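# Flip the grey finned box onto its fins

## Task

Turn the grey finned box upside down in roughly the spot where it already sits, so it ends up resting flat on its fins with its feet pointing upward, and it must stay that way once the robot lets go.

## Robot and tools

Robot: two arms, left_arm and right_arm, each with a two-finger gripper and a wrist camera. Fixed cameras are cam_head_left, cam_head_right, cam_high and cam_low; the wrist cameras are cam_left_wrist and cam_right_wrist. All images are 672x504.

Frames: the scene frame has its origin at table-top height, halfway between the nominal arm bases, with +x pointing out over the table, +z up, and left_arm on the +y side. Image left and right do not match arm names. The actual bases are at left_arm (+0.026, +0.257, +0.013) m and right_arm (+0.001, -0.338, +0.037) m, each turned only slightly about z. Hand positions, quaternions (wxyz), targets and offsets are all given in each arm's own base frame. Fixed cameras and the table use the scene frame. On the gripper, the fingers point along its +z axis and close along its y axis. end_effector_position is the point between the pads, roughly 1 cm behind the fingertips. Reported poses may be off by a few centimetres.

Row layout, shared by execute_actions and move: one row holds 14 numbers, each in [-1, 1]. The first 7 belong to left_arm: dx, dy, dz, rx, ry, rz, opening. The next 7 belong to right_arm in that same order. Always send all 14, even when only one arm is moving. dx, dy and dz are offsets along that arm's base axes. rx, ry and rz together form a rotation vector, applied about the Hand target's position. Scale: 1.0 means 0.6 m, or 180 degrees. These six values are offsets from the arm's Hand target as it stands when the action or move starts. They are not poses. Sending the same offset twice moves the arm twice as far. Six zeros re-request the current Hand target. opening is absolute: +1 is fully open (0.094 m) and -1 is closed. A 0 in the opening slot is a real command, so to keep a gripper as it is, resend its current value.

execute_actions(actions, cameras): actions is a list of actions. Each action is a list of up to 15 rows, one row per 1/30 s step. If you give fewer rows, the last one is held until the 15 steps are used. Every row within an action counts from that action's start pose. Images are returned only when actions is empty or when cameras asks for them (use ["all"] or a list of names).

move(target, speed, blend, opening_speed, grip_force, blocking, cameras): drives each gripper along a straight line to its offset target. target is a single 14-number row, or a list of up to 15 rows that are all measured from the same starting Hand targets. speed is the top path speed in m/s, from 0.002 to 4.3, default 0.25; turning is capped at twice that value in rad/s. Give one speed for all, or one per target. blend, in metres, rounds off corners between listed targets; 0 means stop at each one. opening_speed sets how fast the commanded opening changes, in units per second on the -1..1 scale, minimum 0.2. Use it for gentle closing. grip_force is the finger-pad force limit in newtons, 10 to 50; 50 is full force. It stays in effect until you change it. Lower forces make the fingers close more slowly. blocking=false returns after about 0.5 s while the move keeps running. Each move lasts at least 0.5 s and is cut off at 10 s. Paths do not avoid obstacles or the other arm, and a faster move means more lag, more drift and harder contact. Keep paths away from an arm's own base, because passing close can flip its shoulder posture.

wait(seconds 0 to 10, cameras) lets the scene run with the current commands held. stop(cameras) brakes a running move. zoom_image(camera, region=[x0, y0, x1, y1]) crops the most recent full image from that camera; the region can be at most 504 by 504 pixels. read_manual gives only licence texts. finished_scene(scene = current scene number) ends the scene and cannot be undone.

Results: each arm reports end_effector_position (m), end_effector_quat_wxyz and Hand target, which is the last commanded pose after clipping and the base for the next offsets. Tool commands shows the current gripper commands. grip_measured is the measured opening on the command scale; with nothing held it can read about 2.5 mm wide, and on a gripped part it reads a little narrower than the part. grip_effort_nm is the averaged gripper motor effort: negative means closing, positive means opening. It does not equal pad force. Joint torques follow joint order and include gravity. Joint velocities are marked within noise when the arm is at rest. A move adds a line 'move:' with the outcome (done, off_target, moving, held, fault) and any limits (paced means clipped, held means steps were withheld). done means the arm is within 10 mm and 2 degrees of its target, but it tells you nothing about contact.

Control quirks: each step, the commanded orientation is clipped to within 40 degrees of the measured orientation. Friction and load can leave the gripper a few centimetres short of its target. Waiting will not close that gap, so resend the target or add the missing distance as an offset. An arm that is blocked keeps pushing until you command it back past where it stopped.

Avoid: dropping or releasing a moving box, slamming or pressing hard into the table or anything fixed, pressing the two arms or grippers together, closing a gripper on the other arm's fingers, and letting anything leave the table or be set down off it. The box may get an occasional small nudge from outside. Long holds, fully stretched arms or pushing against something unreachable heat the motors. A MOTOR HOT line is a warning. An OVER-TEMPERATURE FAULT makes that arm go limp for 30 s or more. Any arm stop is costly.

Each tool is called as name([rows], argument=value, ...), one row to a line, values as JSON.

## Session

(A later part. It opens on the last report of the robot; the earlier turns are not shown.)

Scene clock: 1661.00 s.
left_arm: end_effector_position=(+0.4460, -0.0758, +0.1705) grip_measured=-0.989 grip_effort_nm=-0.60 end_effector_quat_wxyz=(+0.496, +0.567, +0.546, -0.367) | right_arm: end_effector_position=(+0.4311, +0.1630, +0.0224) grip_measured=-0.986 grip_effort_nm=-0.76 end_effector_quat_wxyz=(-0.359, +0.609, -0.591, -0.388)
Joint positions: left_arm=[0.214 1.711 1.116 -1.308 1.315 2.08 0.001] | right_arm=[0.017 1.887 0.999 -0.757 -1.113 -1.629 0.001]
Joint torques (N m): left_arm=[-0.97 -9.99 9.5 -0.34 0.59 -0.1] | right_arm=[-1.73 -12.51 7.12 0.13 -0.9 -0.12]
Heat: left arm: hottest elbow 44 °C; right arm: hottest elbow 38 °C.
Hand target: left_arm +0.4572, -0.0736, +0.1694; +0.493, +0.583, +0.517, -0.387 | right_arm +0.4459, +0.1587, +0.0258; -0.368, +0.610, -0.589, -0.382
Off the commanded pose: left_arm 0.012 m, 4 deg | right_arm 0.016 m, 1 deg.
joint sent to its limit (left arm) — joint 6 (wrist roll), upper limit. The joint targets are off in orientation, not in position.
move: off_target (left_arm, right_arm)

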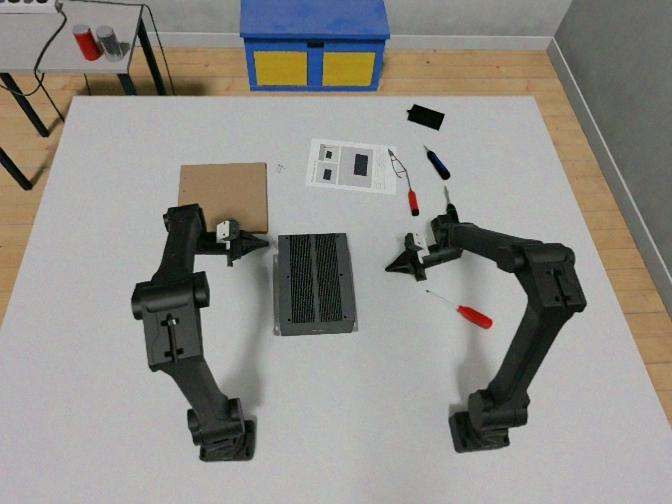

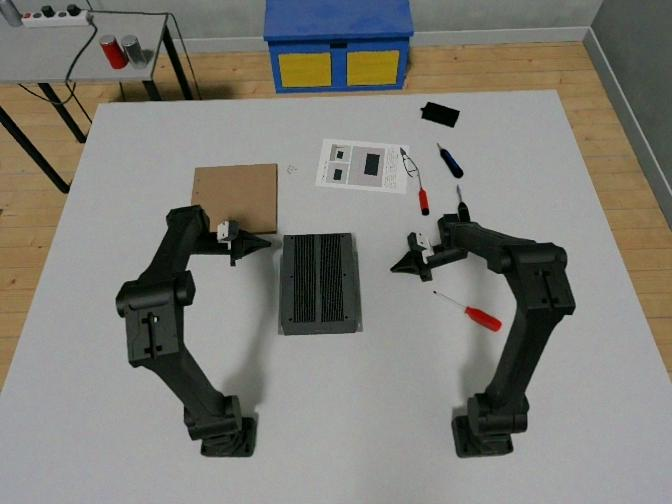

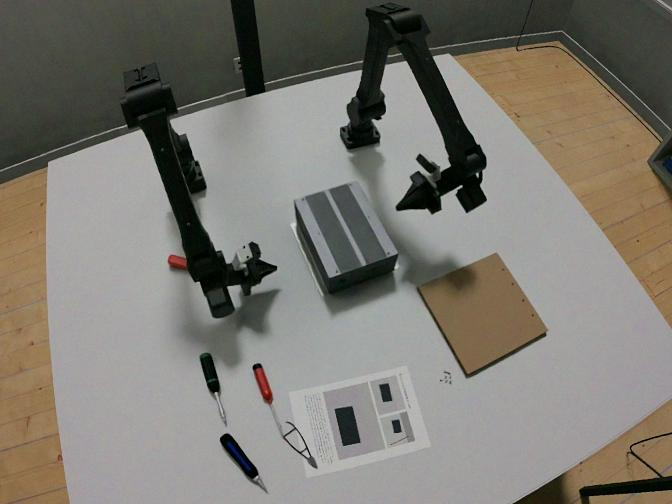

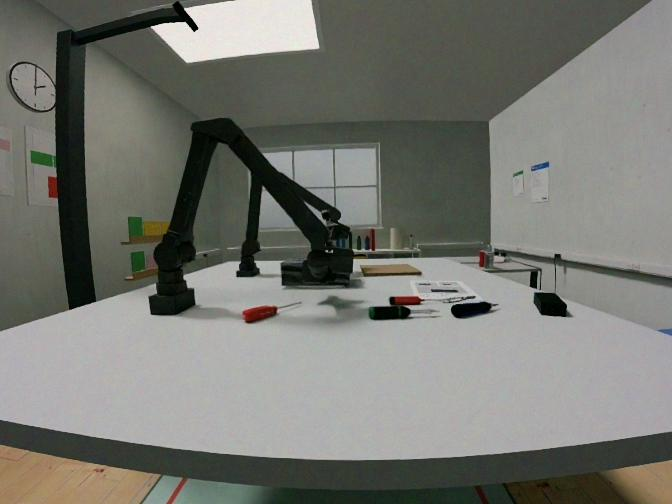

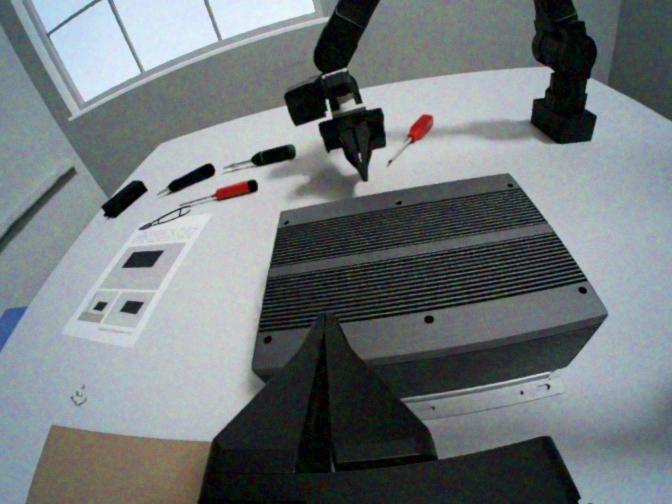

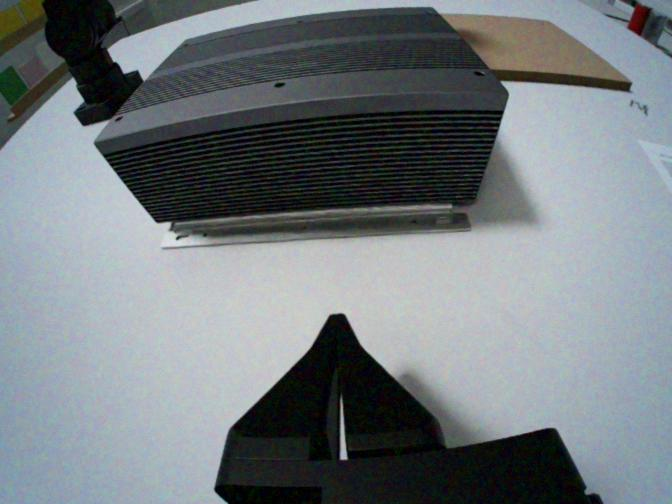

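move([
  [-0.087,0.064,0.0,-0.0021,0.0581,0.1607,-1,0,-0.1,0.02,0,0,0,-1],
  [-0.087,0.064,-0.212,-0.0021,0.0581,0.1607,-1,0,-0.1,0.02,0,0,0,-1],
], speed=0.2, blend=[0.01,0], cameras=["cam_left_wrist","cam_head_left"])

Scene clock: 1768.23 s.
left_arm: end_effector_position=(+0.4071, -0.0361, +0.0515) grip_measured=-0.989 grip_effort_nm=-0.60 end_effector_quat_wxyz=(+0.533, +0.407, +0.679, -0.298) | right_arm: end_effector_position=(+0.4335, +0.1053, +0.0366) grip_measured=-0.986 grip_effort_nm=-0.76 end_effector_quat_wxyz=(-0.363, +0.608, -0.589, -0.389)
Joint positions: left_arm=[0.329 1.682 0.563 0.176 1.251 0.947 0.001] | right_arm=[-0.114 1.91 1.075 -1.065 -1.094 -1.918 0.001]
Joint torques (N m): left_arm=[-0.32 -7.12 4.21 1.99 0.5 -0.35] | right_arm=[-1.44 -12.4 7.3 -0.5 -0.57 -0.15]
Heat: left arm: hottest elbow 47 °C; right arm: hottest elbow 41 °C.
Hand target: left_arm +0.4050, -0.0352, +0.0422; +0.527, +0.397, +0.687, -0.304 | right_arm +0.4460, +0.0987, +0.0379; -0.368, +0.610, -0.589, -0.382
Off the commanded pose: left_arm 0.010 m, 2 deg | right_arm 0.014 m, 1 deg.
move: off_target (right_arm)
Images, in order (width x height): cam_head_left 672x504, cam_left_wrist 672x504.

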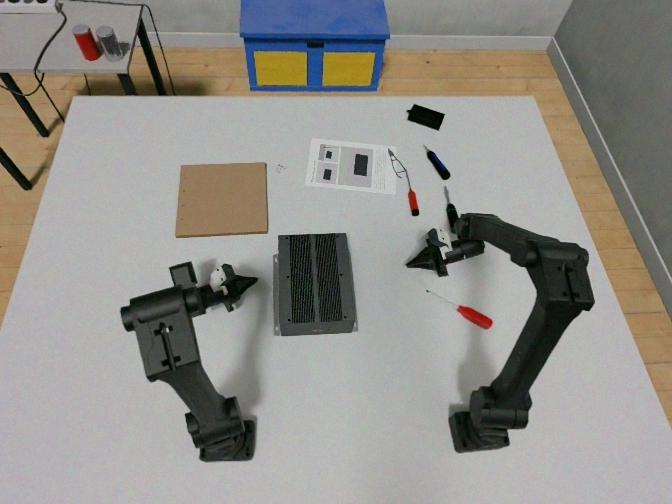

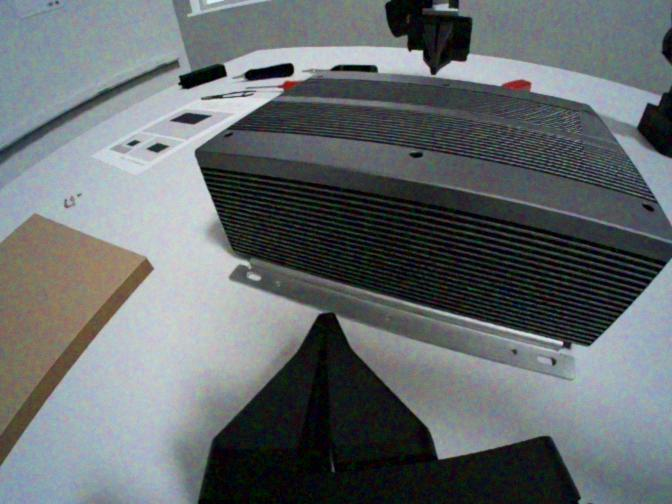

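move(target=[0,-0.22,0.0,0,0,0,-1,0,0,0.0,0,0,0,-1], speed=0.08, cameras=["cam_left_wrist","cam_head_left"])

Scene clock: 1775.93 s.
left_arm: end_effector_position=(+0.4171, -0.1465, +0.0529) grip_measured=-0.989 grip_effort_nm=-0.60 end_effector_quat_wxyz=(+0.544, +0.387, +0.690, -0.280) | right_arm: end_effector_position=(+0.4335, +0.1053, +0.0366) grip_measured=-0.986 grip_effort_nm=-0.76 end_effector_quat_wxyz=(-0.363, +0.608, -0.589, -0.389)
Joint positions: left_arm=[-0.017 1.727 0.446 0.851 0.923 0.387 0.001] | right_arm=[-0.114 1.91 1.075 -1.065 -1.094 -1.918 0.001]
Joint torques (N m): left_arm=[-4.54 -6.36 3.34 2.51 0.75 -0.31] | right_arm=[-1.61 -12.22 7.28 -0.31 -0.56 -0.15]
Heat: left arm: hottest elbow 46 °C; right arm: hottest elbow 41 °C.
Hand target: left_arm +0.4052, -0.1672, +0.0422; +0.528, +0.397, +0.687, -0.304 | right_arm +0.4460, +0.0987, +0.0379; -0.368, +0.610, -0.589, -0.382
Off the commanded pose: left_arm 0.026 m, 4 deg | right_arm 0.014 m, 1 deg.
move: off_target (left_arm, right_arm)
Images, in order (width x height): cam_head_left 672x504, cam_left_wrist 672x504.

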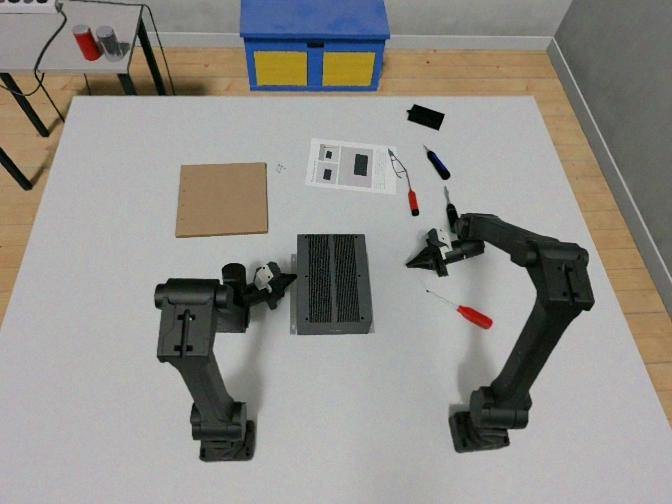

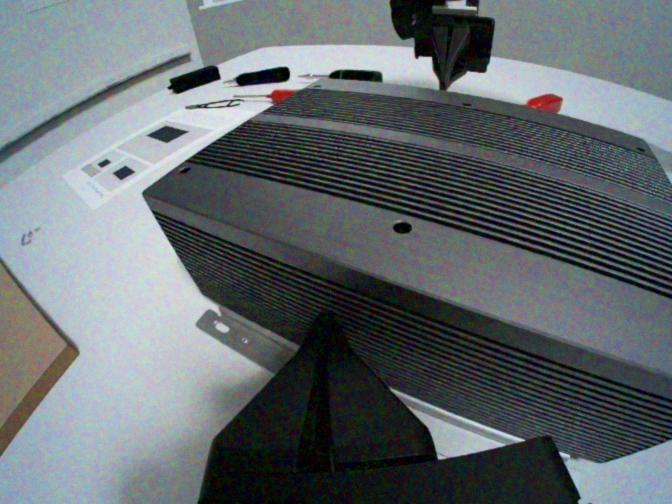

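move(target=[0,-0.065,0.0,0,0,0,-1,0,0,0.0,0,0,0,-1], speed=0.08)

move(target=[0,0.13,0.0,0,0,0,-1,0,0,0.0,0,0,0,-1], speed=0.15, cameras=["cam_left_wrist","cam_head_left","cam_high"])

Scene clock: 1787.53 s.
left_arm: end_effector_position=(+0.4146, -0.1844, +0.0530) grip_measured=-0.989 grip_effort_nm=-0.60 end_effector_quat_wxyz=(+0.544, +0.384, +0.691, -0.280) | right_arm: end_effector_position=(+0.4335, +0.1053, +0.0366) grip_measured=-0.986 grip_effort_nm=-0.76 end_effector_quat_wxyz=(-0.363, +0.608, -0.589, -0.389)
Joint positions: left_arm=[-0.135 1.743 0.442 0.928 0.813 0.309 0.001] | right_arm=[-0.114 1.91 1.075 -1.065 -1.094 -1.918 0.001]
Joint torques (N m): left_arm=[-5.01 -6.07 4.19 2.41 0.76 -0.32] | right_arm=[-1.73 -12.45 7.17 -0.29 -0.53 -0.14]
Heat: left arm: hottest elbow 44 °C; right arm: hottest elbow 40 °C.
Hand target: left_arm +0.4051, -0.2062, +0.0421; +0.527, +0.397, +0.687, -0.304 | right_arm +0.4460, +0.0987, +0.0379; -0.368, +0.610, -0.589, -0.382
Off the commanded pose: left_arm 0.026 m, 4 deg | right_arm 0.014 m, 1 deg.
move: off_target (left_arm, right_arm)

Scene clock: 1789.07 s.
left_arm: end_effector_position=(+0.4020, -0.1312, +0.0401) grip_measured=-0.989 grip_effort_nm=-0.59 end_effector_quat_wxyz=(+0.524, +0.394, +0.689, -0.309) | right_arm: end_effector_position=(+0.4335, +0.1053, +0.0366) grip_measured=-0.986 grip_effort_nm=-0.76 end_effector_quat_wxyz=(-0.363, +0.608, -0.589, -0.389)
Joint positions: left_arm=[0.047 1.745 0.442 0.769 1.035 0.458 0.001] | right_arm=[-0.114 1.91 1.075 -1.065 -1.094 -1.918 0.001]
Joint torques (N m): left_arm=[-0.15 -8.94 4 1.52 0.53 -0.02] | right_arm=[-1.79 -12.16 7.32 -0.44 -0.53 -0.15]
Heat: left arm: hottest elbow 44 °C; right arm: hottest elbow 40 °C.
Hand target: left_arm +0.4051, -0.1282, +0.0421; +0.527, +0.397, +0.687, -0.304 | right_arm +0.4460, +0.0987, +0.0379; -0.368, +0.610, -0.589, -0.382
Off the commanded pose: left_arm 0.005 m, 1 deg | right_arm 0.014 m, 1 deg.
move: off_target (right_arm)
Images, in order (width x height): cam_head_left 672x504, cam_high 672x504, cam_left_wrist 672x504.

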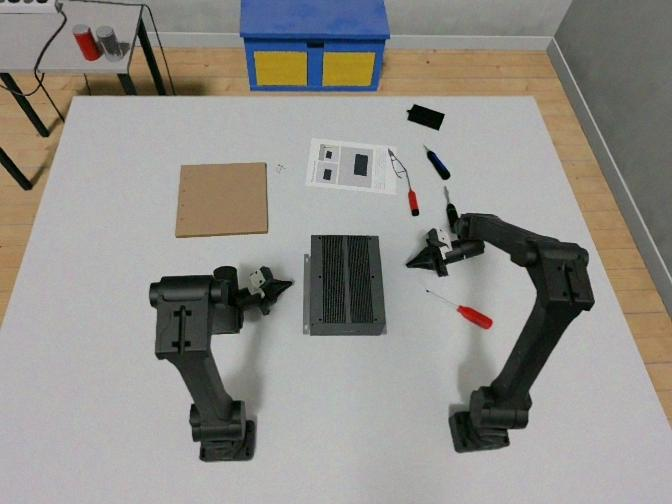

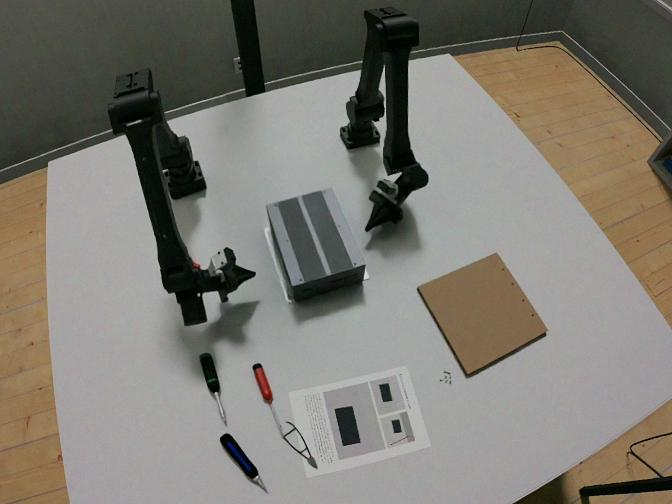

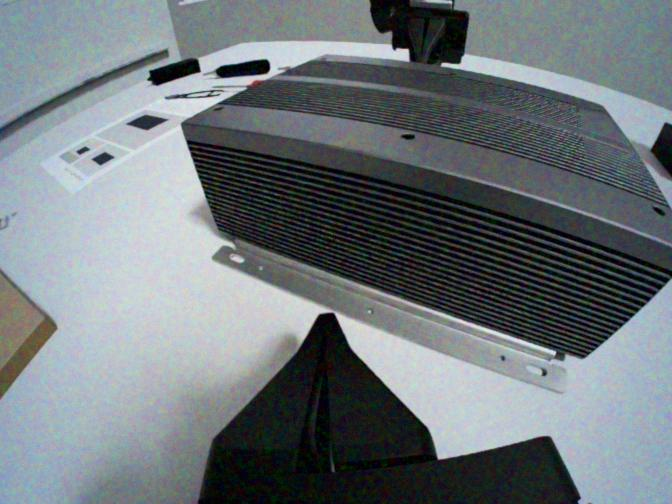

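move(target=[0.1538,0.0,0.0,-0.0056,-0.0015,-0.1333,-1,0.1,0.105,-0.033,0.0664,-0.002,-0.039,-1], speed=0.15, cameras=["cam_left_wrist","cam_right_wrist"])

Scene clock: 1817.73 s.
left_arm: end_effector_position=(+0.4868, -0.1327, +0.0492) grip_measured=-0.989 grip_effort_nm=-0.60 end_effector_quat_wxyz=(+0.457, +0.526, +0.585, -0.415) | right_arm: end_effector_position=(+0.5062, +0.1551, +0.0162) grip_measured=-0.986 grip_effort_nm=-0.76 end_effector_quat_wxyz=(+0.454, -0.528, +0.585, +0.416)
Joint positions: left_arm=[0.076 1.938 1.054 -0.582 1.33 1.459 0.001] | right_arm=[-0.026 2.025 1.073 -0.345 -1.317 -1.283 0.001]
Joint torques (N m): left_arm=[-0.26 -11.81 8.02 0.29 0.63 -0.09] | right_arm=[0.79 -15.97 4.71 1.21 -0.61 0.03]
Heat: left arm: hottest elbow 42 °C; right arm: hottest elbow 39 °C.
Hand target: left_arm +0.4973, -0.1282, +0.0421; +0.458, +0.527, +0.586, -0.412 | right_arm +0.5059, +0.1618, +0.0181; +0.454, -0.533, +0.581, +0.416
Off the commanded pose: left_arm 0.013 m, 0 deg | right_arm 0.007 m, 1 deg.
move: off_target (left_arm)
Images, in order (width x height): cam_left_wrist 672x504, cam_right_wrist 672x504.

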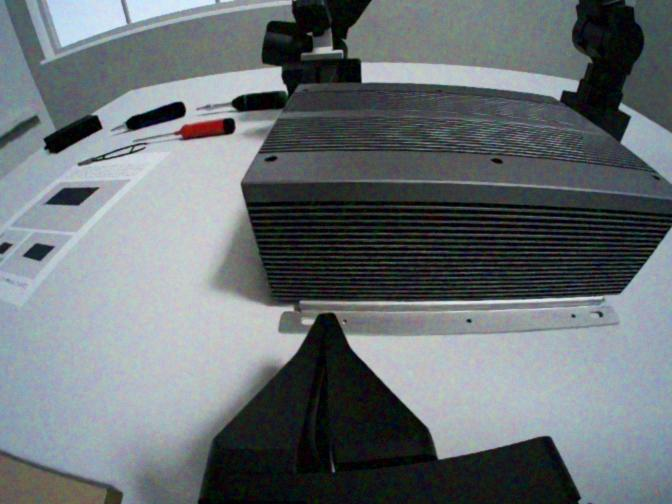

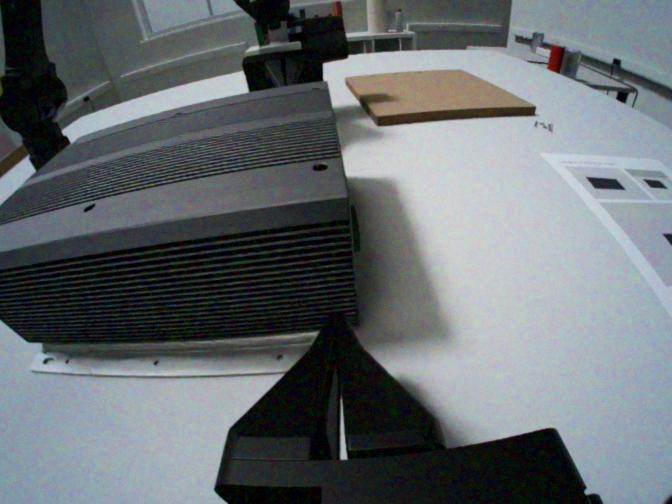

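move(target=[0.006,-0.033,-0.018,0,0,0,-1,-0.027,0.033,0,0,0,0,-1], speed=0.1, cameras=["cam_left_wrist","cam_right_wrist"])

Scene clock: 1828.53 s.
left_arm: end_effector_position=(+0.5007, -0.1445, +0.0433) grip_measured=-0.989 grip_effort_nm=-0.60 end_effector_quat_wxyz=(+0.465, +0.531, +0.580, -0.406) | right_arm: end_effector_position=(+0.4885, +0.1760, +0.0106) grip_measured=-0.986 grip_effort_nm=-0.76 end_effector_quat_wxyz=(+0.450, -0.526, +0.587, +0.420)
Joint positions: left_arm=[0.05 1.956 1.054 -0.417 1.323 1.335 0.001] | right_arm=[0.018 2.005 0.991 -0.155 -1.304 -1.137 0.001]
Joint torques (N m): left_arm=[-1.44 -12.4 6.02 1.39 0.61 -0.33] | right_arm=[-0.21 -16.32 4.27 1.33 -0.6 0.04]
Heat: left arm: hottest elbow 42 °C; right arm: hottest elbow 39 °C.
Hand target: left_arm +0.5009, -0.1480, +0.0313; +0.458, +0.527, +0.586, -0.412 | right_arm +0.4898, +0.1815, +0.0181; +0.454, -0.533, +0.581, +0.416
Off the commanded pose: left_arm 0.013 m, 1 deg | right_arm 0.009 m, 1 deg.
move: off_target (left_arm)
Images, in order (width x height): cam_left_wrist 672x504, cam_right_wrist 672x504.

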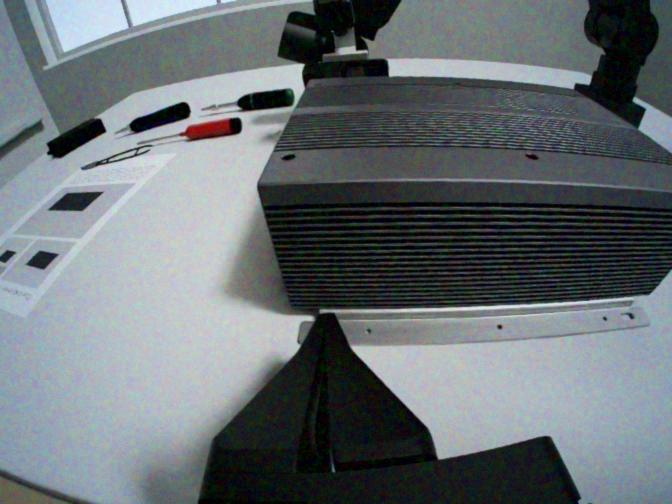

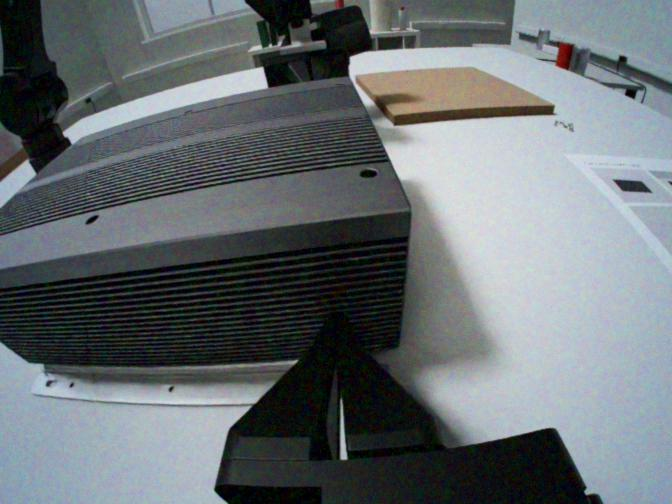

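move(target=[-0.015,-0.032,0.0,0,0,0,-1,0,0.037,0.008,0,0,0,-1], speed=0.08)

move(target=[0,-0.013,0.0,0,0,0,-1,0,0.013,0.0,0,0,0,-1], speed=0.05, cameras=["cam_left_wrist","cam_right_wrist"])

Scene clock: 1837.13 s.
left_arm: end_effector_position=(+0.4938, -0.1639, +0.0343) grip_measured=-0.989 grip_effort_nm=-0.59 end_effector_quat_wxyz=(+0.461, +0.528, +0.584, -0.410) | right_arm: end_effector_position=(+0.4913, +0.1782, +0.0106) grip_measured=-0.986 grip_effort_nm=-0.76 end_effector_quat_wxyz=(+0.452, -0.513, +0.602, +0.413)
Joint positions: left_arm=[0.01 1.956 1.003 -0.239 1.31 1.189 0.001] | right_arm=[0.024 1.996 0.957 -0.01 -1.278 -0.995 0.001]
Joint torques (N m): left_arm=[-1.32 -13.98 5.07 1.62 0.59 -0.31] | right_arm=[3.43 -16.44 4.96 1.83 -0.7 0.1]
Heat: left arm: hottest elbow 42 °C; right arm: hottest elbow 39 °C.
Hand target: left_arm +0.4919, -0.1671, +0.0313; +0.458, +0.527, +0.586, -0.412 | right_arm +0.4897, +0.2037, +0.0228; +0.454, -0.533, +0.581, +0.416
Off the commanded pose: left_arm 0.005 m, 1 deg | right_arm 0.028 m, 3 deg.
move: off_target (right_arm)

Scene clock: 1838.37 s.
left_arm: end_effector_position=(+0.4940, -0.1707, +0.0331) grip_measured=-0.989 grip_effort_nm=-0.59 end_effector_quat_wxyz=(+0.461, +0.527, +0.585, -0.410) | right_arm: end_effector_position=(+0.4945, +0.1859, +0.0110) grip_measured=-0.986 grip_effort_nm=-0.76 end_effector_quat_wxyz=(+0.453, -0.514, +0.603, +0.408)
Joint positions: left_arm=[-0.005 1.956 0.99 -0.17 1.304 1.128 0.001] | right_arm=[0.042 1.995 0.954 0.046 -1.259 -0.946 0.001]
Joint torques (N m): left_arm=[-1.49 -14.15 5.08 1.7 0.58 -0.34] | right_arm=[2.96 -16.09 4.68 2.07 -1.03 -0.01]
Heat: left arm: hottest elbow 42 °C; right arm: hottest elbow 39 °C.
Hand target: left_arm +0.4919, -0.1749, +0.0313; +0.458, +0.527, +0.586, -0.412 | right_arm +0.4897, +0.2114, +0.0228; +0.454, -0.533, +0.581, +0.416
Off the commanded pose: left_arm 0.005 m, 0 deg | right_arm 0.029 m, 3 deg.
move: off_target (right_arm)
Images, in order (width x height): cam_left_wrist 672x504, cam_right_wrist 672x504.

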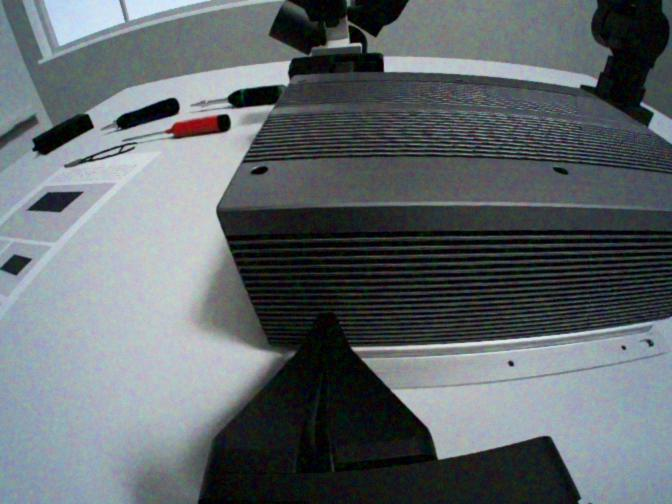

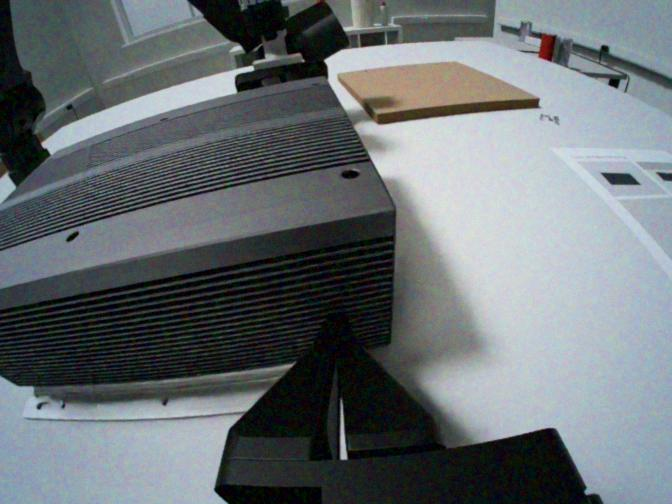

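move(target=[0,-0.02,0.012,0,0,0,-1,-0.008,0,0.0,0,0,0,-1], speed=0.05)

move(target=[0,-0.02,0.0,0,0,0,-1,0,0.0,0.0,0,0,0,-1], speed=0.05, cameras=["cam_left_wrist","cam_right_wrist"])

Scene clock: 1846.17 s.
left_arm: end_effector_position=(+0.4943, -0.1759, +0.0322) grip_measured=-0.989 grip_effort_nm=-0.59 end_effector_quat_wxyz=(+0.458, +0.520, +0.592, -0.412) | right_arm: end_effector_position=(+0.4917, +0.1860, +0.0108) grip_measured=-0.986 grip_effort_nm=-0.76 end_effector_quat_wxyz=(+0.454, -0.515, +0.603, +0.407)
Joint positions: left_arm=[-0.016 1.954 0.976 -0.1 1.294 1.049 0.001] | right_arm=[0.042 1.992 0.943 0.06 -1.259 -0.942 0.001]
Joint torques (N m): left_arm=[-2.67 -15.5 5.15 1.88 0.51 -0.36] | right_arm=[3.43 -16.32 4.4 1.7 -1.04 0.05]
Heat: left arm: hottest elbow 41 °C; right arm: hottest elbow 39 °C.
Hand target: left_arm +0.4919, -0.1869, +0.0386; +0.458, +0.527, +0.586, -0.412 | right_arm +0.4850, +0.2114, +0.0229; +0.454, -0.533, +0.581, +0.416
Off the commanded pose: left_arm 0.013 m, 1 deg | right_arm 0.029 m, 3 deg.
move: off_target (left_arm, right_arm)

Scene clock: 1847.37 s.
left_arm: end_effector_position=(+0.4980, -0.1763, +0.0327) grip_measured=-0.989 grip_effort_nm=-0.59 end_effector_quat_wxyz=(+0.462, +0.513, +0.598, -0.407) | right_arm: end_effector_position=(+0.4918, +0.1860, +0.0108) grip_measured=-0.986 grip_effort_nm=-0.76 end_effector_quat_wxyz=(+0.454, -0.515, +0.603, +0.407)
Joint positions: left_arm=[-0.018 1.951 0.961 -0.019 1.281 0.977 0.001] | right_arm=[0.042 1.992 0.943 0.06 -1.259 -0.942 0.001]
Joint torques (N m): left_arm=[-4.72 -15.15 5.22 1.94 0.49 -0.32] | right_arm=[3.02 -16.5 4.41 1.57 -1.09 0.05]
Heat: left arm: hottest elbow 41 °C; right arm: hottest elbow 39 °C.
Hand target: left_arm +0.4920, -0.1990, +0.0386; +0.458, +0.527, +0.586, -0.412 | right_arm +0.4850, +0.2114, +0.0230; +0.454, -0.533, +0.581, +0.416
Off the commanded pose: left_arm 0.024 m, 2 deg | right_arm 0.029 m, 3 deg.
move: off_target (left_arm, right_arm)
Images, in order (width x height): cam_left_wrist 672x504, cam_right_wrist 672x504.

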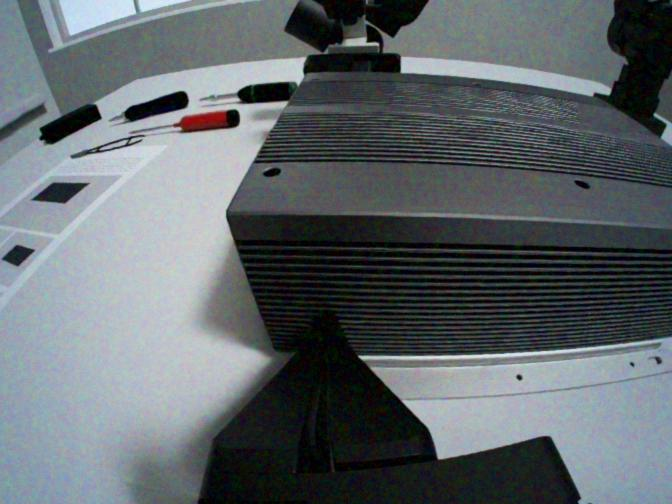

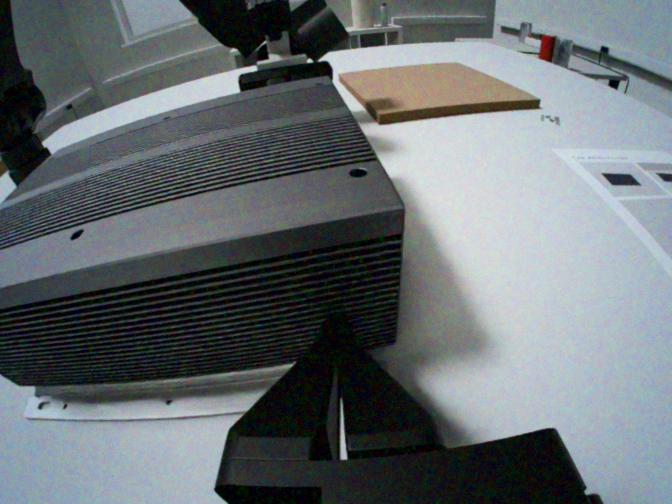

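move(target=[-0.0455,-0.0915,0.0,0,0,-0.0366,-1,-0.049,0.0915,0.0,0,0,0.0374,-1], speed=0.06)

move(target=[-0.0517,-0.0868,0.0,0,0,-0.0366,-1,-0.0552,0.087,0.0,0,0,0.0374,-1], speed=0.06, cameras=["cam_left_wrist","cam_right_wrist"])

Scene clock: 1862.20 s.
left_arm: end_effector_position=(+0.4969, -0.1782, +0.0333) grip_measured=-0.989 grip_effort_nm=-0.60 end_effector_quat_wxyz=(+0.462, +0.518, +0.599, -0.400) | right_arm: end_effector_position=(+0.4887, +0.1879, +0.0109) grip_measured=-0.986 grip_effort_nm=-0.76 end_effector_quat_wxyz=(+0.454, -0.522, +0.601, +0.401)
Joint positions: left_arm=[-0.024 1.943 0.956 -0.02 1.266 0.983 0.001] | right_arm=[0.047 1.984 0.937 0.049 -1.249 -0.965 0.001]
Joint torques (N m): left_arm=[-12.86 -14.92 4.63 0.83 1.37 -0.07] | right_arm=[11.46 -15.74 4.12 0.77 -1.94 -0.12]
Heat: left arm: hottest elbow 41 °C; right arm: hottest elbow 38 °C.
Hand target: left_arm +0.4647, -0.2538, +0.0385; +0.433, +0.560, +0.555, -0.438 | right_arm +0.4554, +0.2665, +0.0229; +0.428, -0.566, +0.549, +0.442
Off the commanded pose: left_arm 0.082 m, 9 deg | right_arm 0.086 m, 10 deg.
move: off_target (left_arm, right_arm)

Scene clock: 1863.87 s.
left_arm: end_effector_position=(+0.4878, -0.1809, +0.0335) grip_measured=-0.989 grip_effort_nm=-0.59 end_effector_quat_wxyz=(+0.455, +0.531, +0.593, -0.398) | right_arm: end_effector_position=(+0.4744, +0.1890, +0.0109) grip_measured=-0.986 grip_effort_nm=-0.76 end_effector_quat_wxyz=(+0.446, -0.532, +0.596, +0.404)
Joint positions: left_arm=[-0.03 1.928 0.953 -0.098 1.261 1.064 0.001] | right_arm=[0.051 1.964 0.92 -0.029 -1.251 -1.044 0.001]
Joint torques (N m): left_arm=[-20.01 -14.74 4.16 0.55 2.12 -0.06] | right_arm=[18.84 -15.68 4.03 0.8 -2.47 -0.12]
Heat: left arm: hottest elbow 41 °C; right arm: hottest elbow 38 °C.
Hand target: left_arm +0.4335, -0.3060, +0.0386; +0.407, +0.591, +0.521, -0.462 | right_arm +0.4223, +0.3187, +0.0229; +0.402, -0.597, +0.514, +0.466
Off the commanded pose: left_arm 0.136 m, 14 deg | right_arm 0.140 m, 15 deg.
move: off_target (left_arm, right_arm)
Images, in order (width x height): cam_left_wrist 672x504, cam_right_wrist 672x504.

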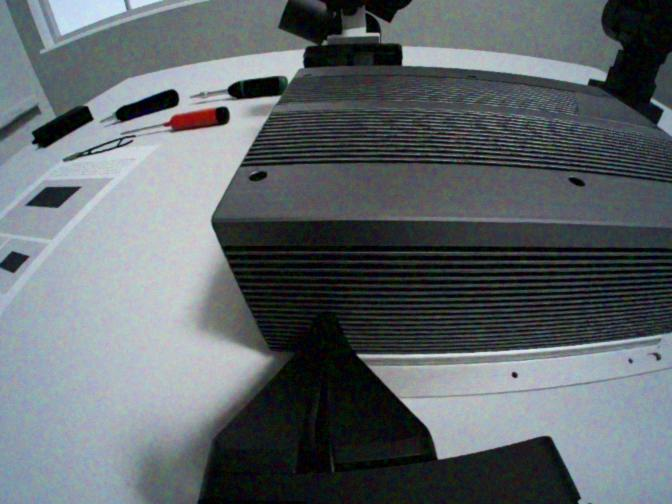

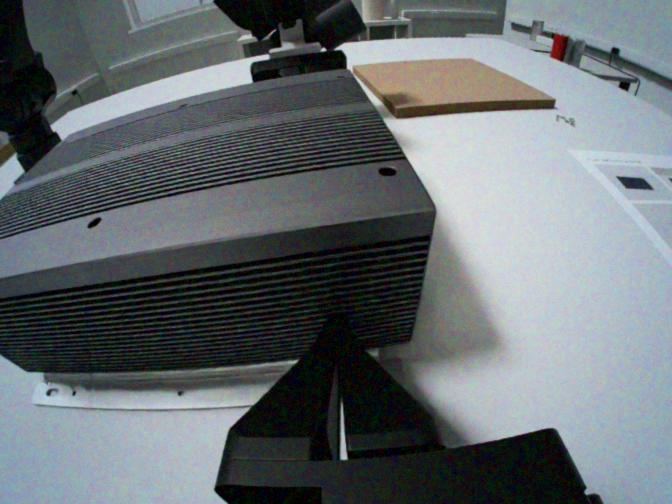

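move(target=[0.0483,-0.0038,0.079,-0.0079,-0.0308,0,-1,0.0538,0.005,0.0787,0.0088,-0.0306,0,-1], speed=0.06, cameras=["cam_left_wrist","cam_right_wrist"])

Scene clock: 1896.40 s.
left_arm: end_effector_position=(+0.4805, -0.1809, +0.0351) grip_measured=-0.989 grip_effort_nm=-0.59 end_effector_quat_wxyz=(+0.444, +0.531, +0.600, -0.401) | right_arm: end_effector_position=(+0.4637, +0.1898, +0.0125) grip_measured=-0.986 grip_effort_nm=-0.76 end_effector_quat_wxyz=(+0.429, -0.528, +0.606, +0.412)
Joint positions: left_arm=[-0.032 1.911 0.948 -0.163 1.251 1.094 0.001] | right_arm=[0.055 1.943 0.909 -0.099 -1.243 -1.064 0.001]
Joint torques (N m): left_arm=[-20.13 -18.02 8.57 2.45 2.97 -0.37] | right_arm=[18.14 -18.9 8.72 2.67 -3.36 0.1]
Heat: left arm: hottest elbow 40 °C; right arm: hottest elbow 38 °C.
Hand target: left_arm +0.4626, -0.3083, +0.0860; +0.439, +0.607, +0.495, -0.439 | right_arm +0.4545, +0.3217, +0.0700; +0.434, -0.613, +0.488, +0.444
Off the commanded pose: left_arm 0.138 m, 15 deg | right_arm 0.144 m, 17 deg.
move: off_target (left_arm, right_arm)
Images, in order (width x height): cam_left_wrist 672x504, cam_right_wrist 672x504.

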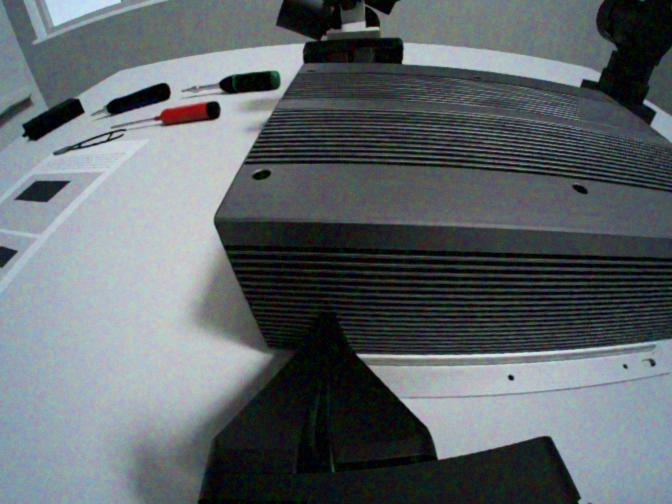

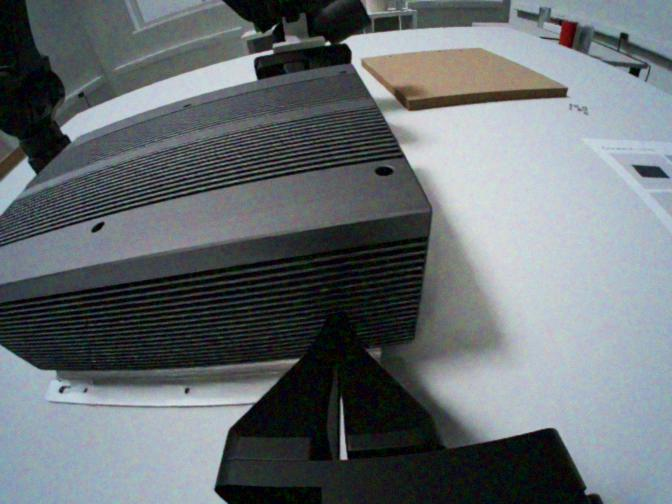

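move(target=[0.07,-0.0,0.0,0,0,0,-1,0.08,0.0,0.0,0,0,0,-1], speed=0.08)

move(target=[0.035,-0.0,0.035,-0.004,-0.0154,0,-1,0.035,0.0,0.035,0.0044,-0.0154,0,-1], speed=0.08, cameras=["cam_left_wrist","cam_right_wrist"])

Scene clock: 1917.77 s.
left_arm: end_effector_position=(+0.5119, -0.1788, +0.0374) grip_measured=-0.989 grip_effort_nm=-0.60 end_effector_quat_wxyz=(+0.441, +0.536, +0.605, -0.390) | right_arm: end_effector_position=(+0.4956, +0.1915, +0.0141) grip_measured=-0.986 grip_effort_nm=-0.76 end_effector_quat_wxyz=(+0.425, -0.531, +0.606, +0.413)
Joint positions: left_arm=[-0.029 1.946 1.045 -0.236 1.224 1.115 0.001] | right_arm=[0.055 1.989 1.02 -0.195 -1.241 -1.093 0.001]
Joint torques (N m): left_arm=[-18.84 -16.5 11.64 1.28 4.17 -0.18] | right_arm=[16.09 -17.85 12.1 1.69 -3.83 -0.12]
Heat: left arm: hottest wrist yaw 44 °C; right arm: hottest wrist yaw 45 °C.
Hand target: left_arm +0.5047, -0.3082, +0.0859; +0.440, +0.607, +0.495, -0.439 | right_arm +0.5026, +0.3217, +0.0701; +0.434, -0.613, +0.488, +0.444
Off the commanded pose: left_arm 0.138 m, 16 deg | right_arm 0.142 m, 17 deg.
move: off_target (left_arm, right_arm)

Scene clock: 1919.17 s.
left_arm: end_effector_position=(+0.5309, -0.1761, +0.0543) grip_measured=-0.989 grip_effort_nm=-0.59 end_effector_quat_wxyz=(+0.455, +0.543, +0.593, -0.383) | right_arm: end_effector_position=(+0.5163, +0.1932, +0.0304) grip_measured=-0.986 grip_effort_nm=-0.76 end_effector_quat_wxyz=(-0.439, +0.542, -0.591, -0.405)
Joint positions: left_arm=[-0.021 1.946 1.1 -0.271 1.239 1.136 0.001] | right_arm=[0.055 1.989 1.08 -0.231 -1.251 -1.118 0.001]
Joint torques (N m): left_arm=[-18.96 -17.38 12.34 1.32 3.84 -0.19] | right_arm=[15.91 -18.43 12.48 1.85 -3.56 -0.07]
Heat: left arm: hottest wrist yaw 46 °C; right arm: hottest wrist yaw 46 °C.
Hand target: left_arm +0.5256, -0.3082, +0.1069; +0.455, +0.615, +0.482, -0.427 | right_arm +0.5235, +0.3217, +0.0911; -0.450, +0.621, -0.474, -0.432
Off the commanded pose: left_arm 0.142 m, 16 deg | right_arm 0.142 m, 16 deg.
move: off_target (left_arm, right_arm)
Images, in order (width x height): cam_left_wrist 672x504, cam_right_wrist 672x504.

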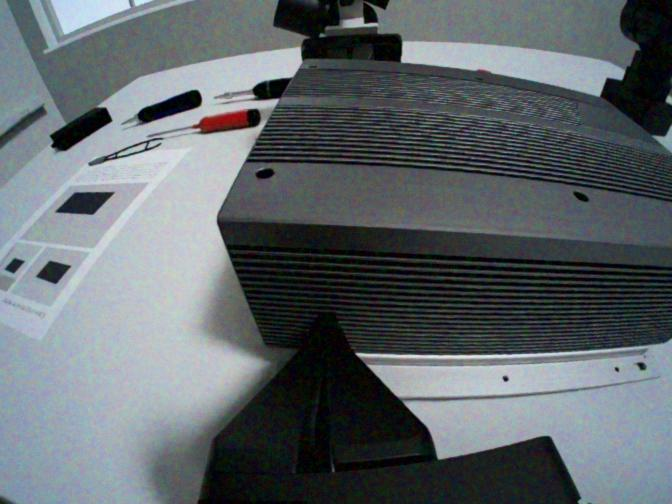

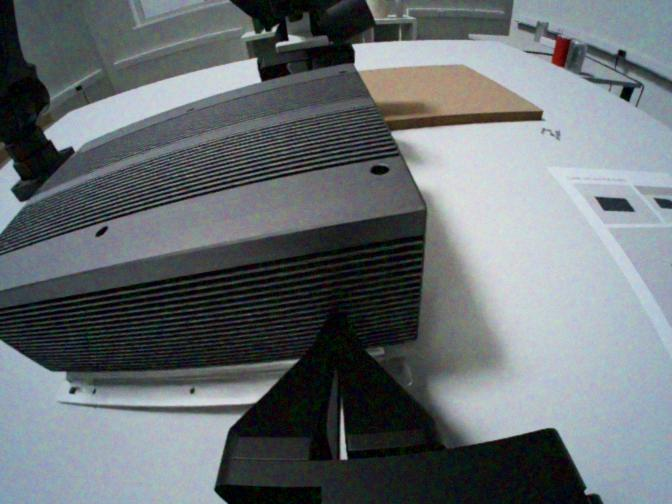

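move(target=[-0.0205,-0.0353,0.067,-0.0064,-0.0246,-0.0127,-1,-0.0215,0.0345,0.067,0.007,-0.0246,0.0127,-1], speed=0.08, cameras=["cam_left_wrist","cam_right_wrist"])

Scene clock: 1931.33 s.
left_arm: end_effector_position=(+0.5307, -0.1756, +0.0732) grip_measured=-0.989 grip_effort_nm=-0.60 end_effector_quat_wxyz=(+0.470, +0.553, +0.575, -0.378) | right_arm: end_effector_position=(+0.5179, +0.1937, +0.0493) grip_measured=-0.986 grip_effort_nm=-0.76 end_effector_quat_wxyz=(-0.454, +0.555, -0.574, -0.395)
Joint positions: left_arm=[-0.018 1.914 1.1 -0.283 1.259 1.164 0.001] | right_arm=[0.055 1.953 1.08 -0.24 -1.259 -1.145 0.001]
Joint torques (N m): left_arm=[-21.83 -20.48 11.41 1.65 3.54 -0.21] | right_arm=[19.14 -21.95 11.51 2.02 -3.66 0.01]
Heat: left arm: hottest wrist yaw 54 °C; right arm: hottest wrist yaw 49 °C.
Hand target: left_arm +0.5133, -0.3294, +0.1473; +0.471, +0.636, +0.447, -0.417 | right_arm +0.5106, +0.3424, +0.1313; -0.466, +0.642, -0.439, -0.422
Off the commanded pose: left_arm 0.172 m, 18 deg | right_arm 0.170 m, 19 deg.
move: off_target (left_arm, right_arm)
Images, in order (width x height): cam_left_wrist 672x504, cam_right_wrist 672x504.

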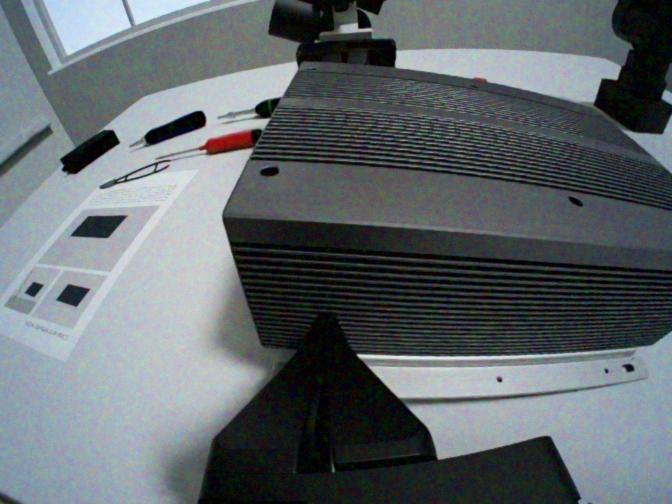

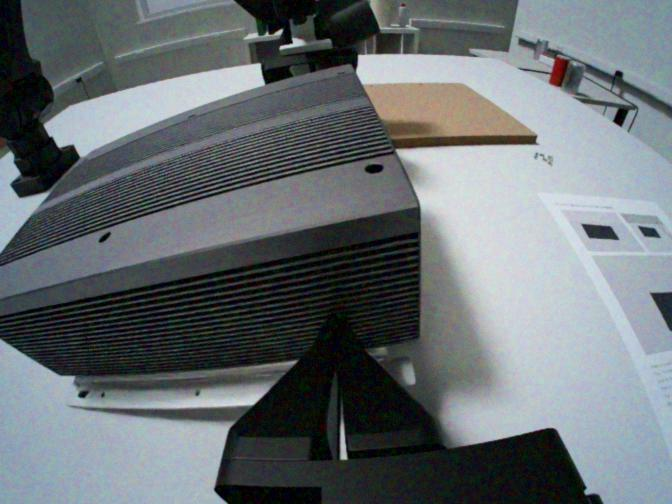

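move(target=[0.005,0,0.08,-0.0079,-0.0308,0,-1,0.005,0,0.08,0.0088,-0.0306,0,-1], speed=0.08, cameras=["cam_left_wrist","cam_right_wrist"])

Scene clock: 1938.10 s.
left_arm: end_effector_position=(+0.5307, -0.1750, +0.1169) grip_measured=-0.989 grip_effort_nm=-0.59 end_effector_quat_wxyz=(+0.494, +0.570, +0.551, -0.357) | right_arm: end_effector_position=(+0.5192, +0.1940, +0.0918) grip_measured=-0.986 grip_effort_nm=-0.76 end_effector_quat_wxyz=(-0.478, +0.572, -0.551, -0.374)
Joint positions: left_arm=[-0.016 1.828 1.1 -0.307 1.267 1.191 0.001] | right_arm=[0.055 1.866 1.076 -0.259 -1.263 -1.169 0.001]
Joint torques (N m): left_arm=[-21.95 -19.9 12.79 2.51 3.25 -0.4] | right_arm=[19.08 -21.19 12.86 2.93 -3.53 0.1]
Heat: left arm: hottest wrist yaw 56 °C; right arm: hottest wrist yaw 51 °C.
Hand target: left_arm +0.5163, -0.3294, +0.1951; +0.500, +0.649, +0.419, -0.392 | right_arm +0.5137, +0.3424, +0.1793; -0.496, +0.655, -0.411, -0.397
Off the commanded pose: left_arm 0.174 m, 18 deg | right_arm 0.172 m, 19 deg.
move: off_target (left_arm, right_arm)
Images, in order (width x height): cam_left_wrist 672x504, cam_right_wrist 672x504.

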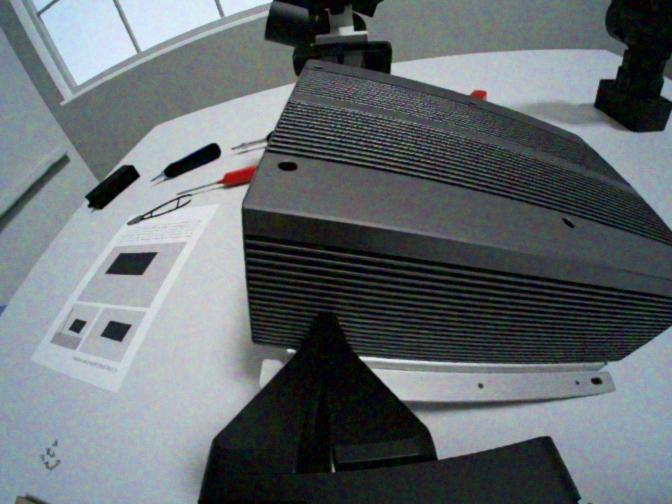

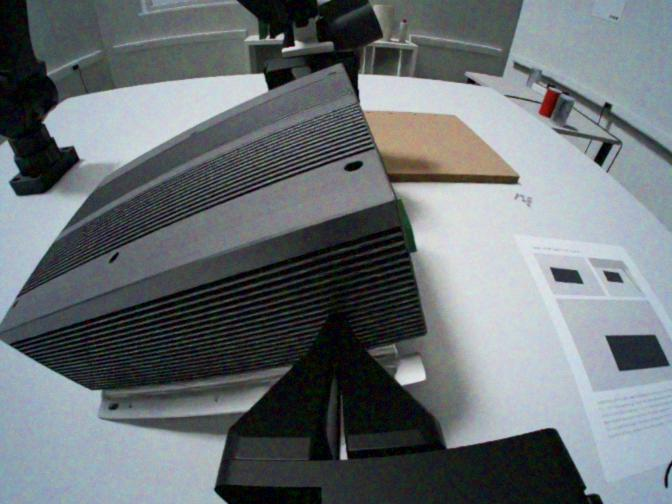

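move(target=[0.005,0,0.08,-0.0079,-0.0308,0,-1,0.005,0,0.08,0.0088,-0.0306,0,-1], speed=0.08, cameras=["cam_left_wrist","cam_right_wrist","cam_head_left"])

Scene clock: 1943.40 s.
left_arm: end_effector_position=(+0.5312, -0.1738, +0.1539) grip_measured=-0.989 grip_effort_nm=-0.59 end_effector_quat_wxyz=(+0.515, +0.582, +0.532, -0.335) | right_arm: end_effector_position=(+0.5246, +0.1946, +0.1455) grip_measured=-0.986 grip_effort_nm=-0.76 end_effector_quat_wxyz=(-0.511, +0.590, -0.521, -0.346)
Joint positions: left_arm=[-0.014 1.756 1.1 -0.303 1.267 1.19 0.001] | right_arm=[0.055 1.771 1.087 -0.251 -1.269 -1.166 0.001]
Joint torques (N m): left_arm=[-21.71 -19.49 14.54 2.78 3.3 -0.39] | right_arm=[18.37 -18.84 14.04 2.84 -3.16 0.06]
Heat: left arm: hottest wrist yaw 56 °C; right arm: hottest wrist yaw 52 °C.
Hand target: left_arm +0.5193, -0.3293, +0.2432; +0.528, +0.661, +0.389, -0.365 | right_arm +0.5167, +0.3424, +0.2274; -0.524, +0.666, -0.381, -0.370
Off the commanded pose: left_arm 0.180 m, 19 deg | right_arm 0.169 m, 19 deg.
move: off_target (left_arm, right_arm)
Images, in order (width x height): cam_head_left 672x504, cam_left_wrist 672x504, cam_right_wrist 672x504.

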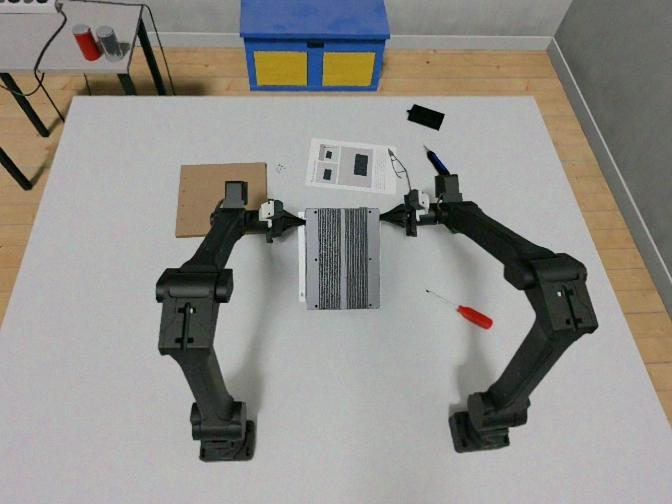

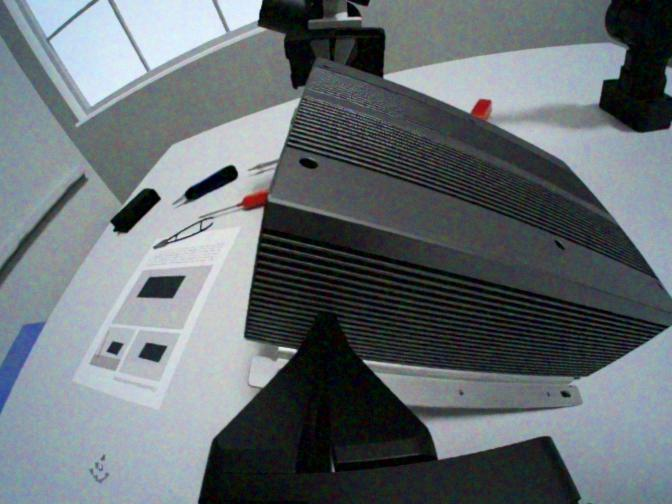

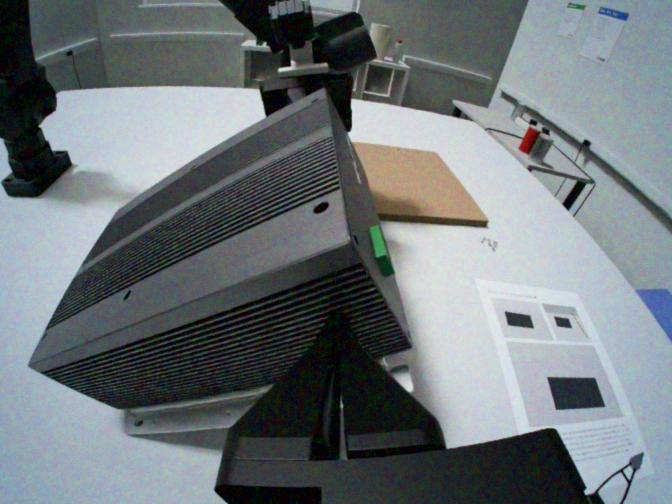

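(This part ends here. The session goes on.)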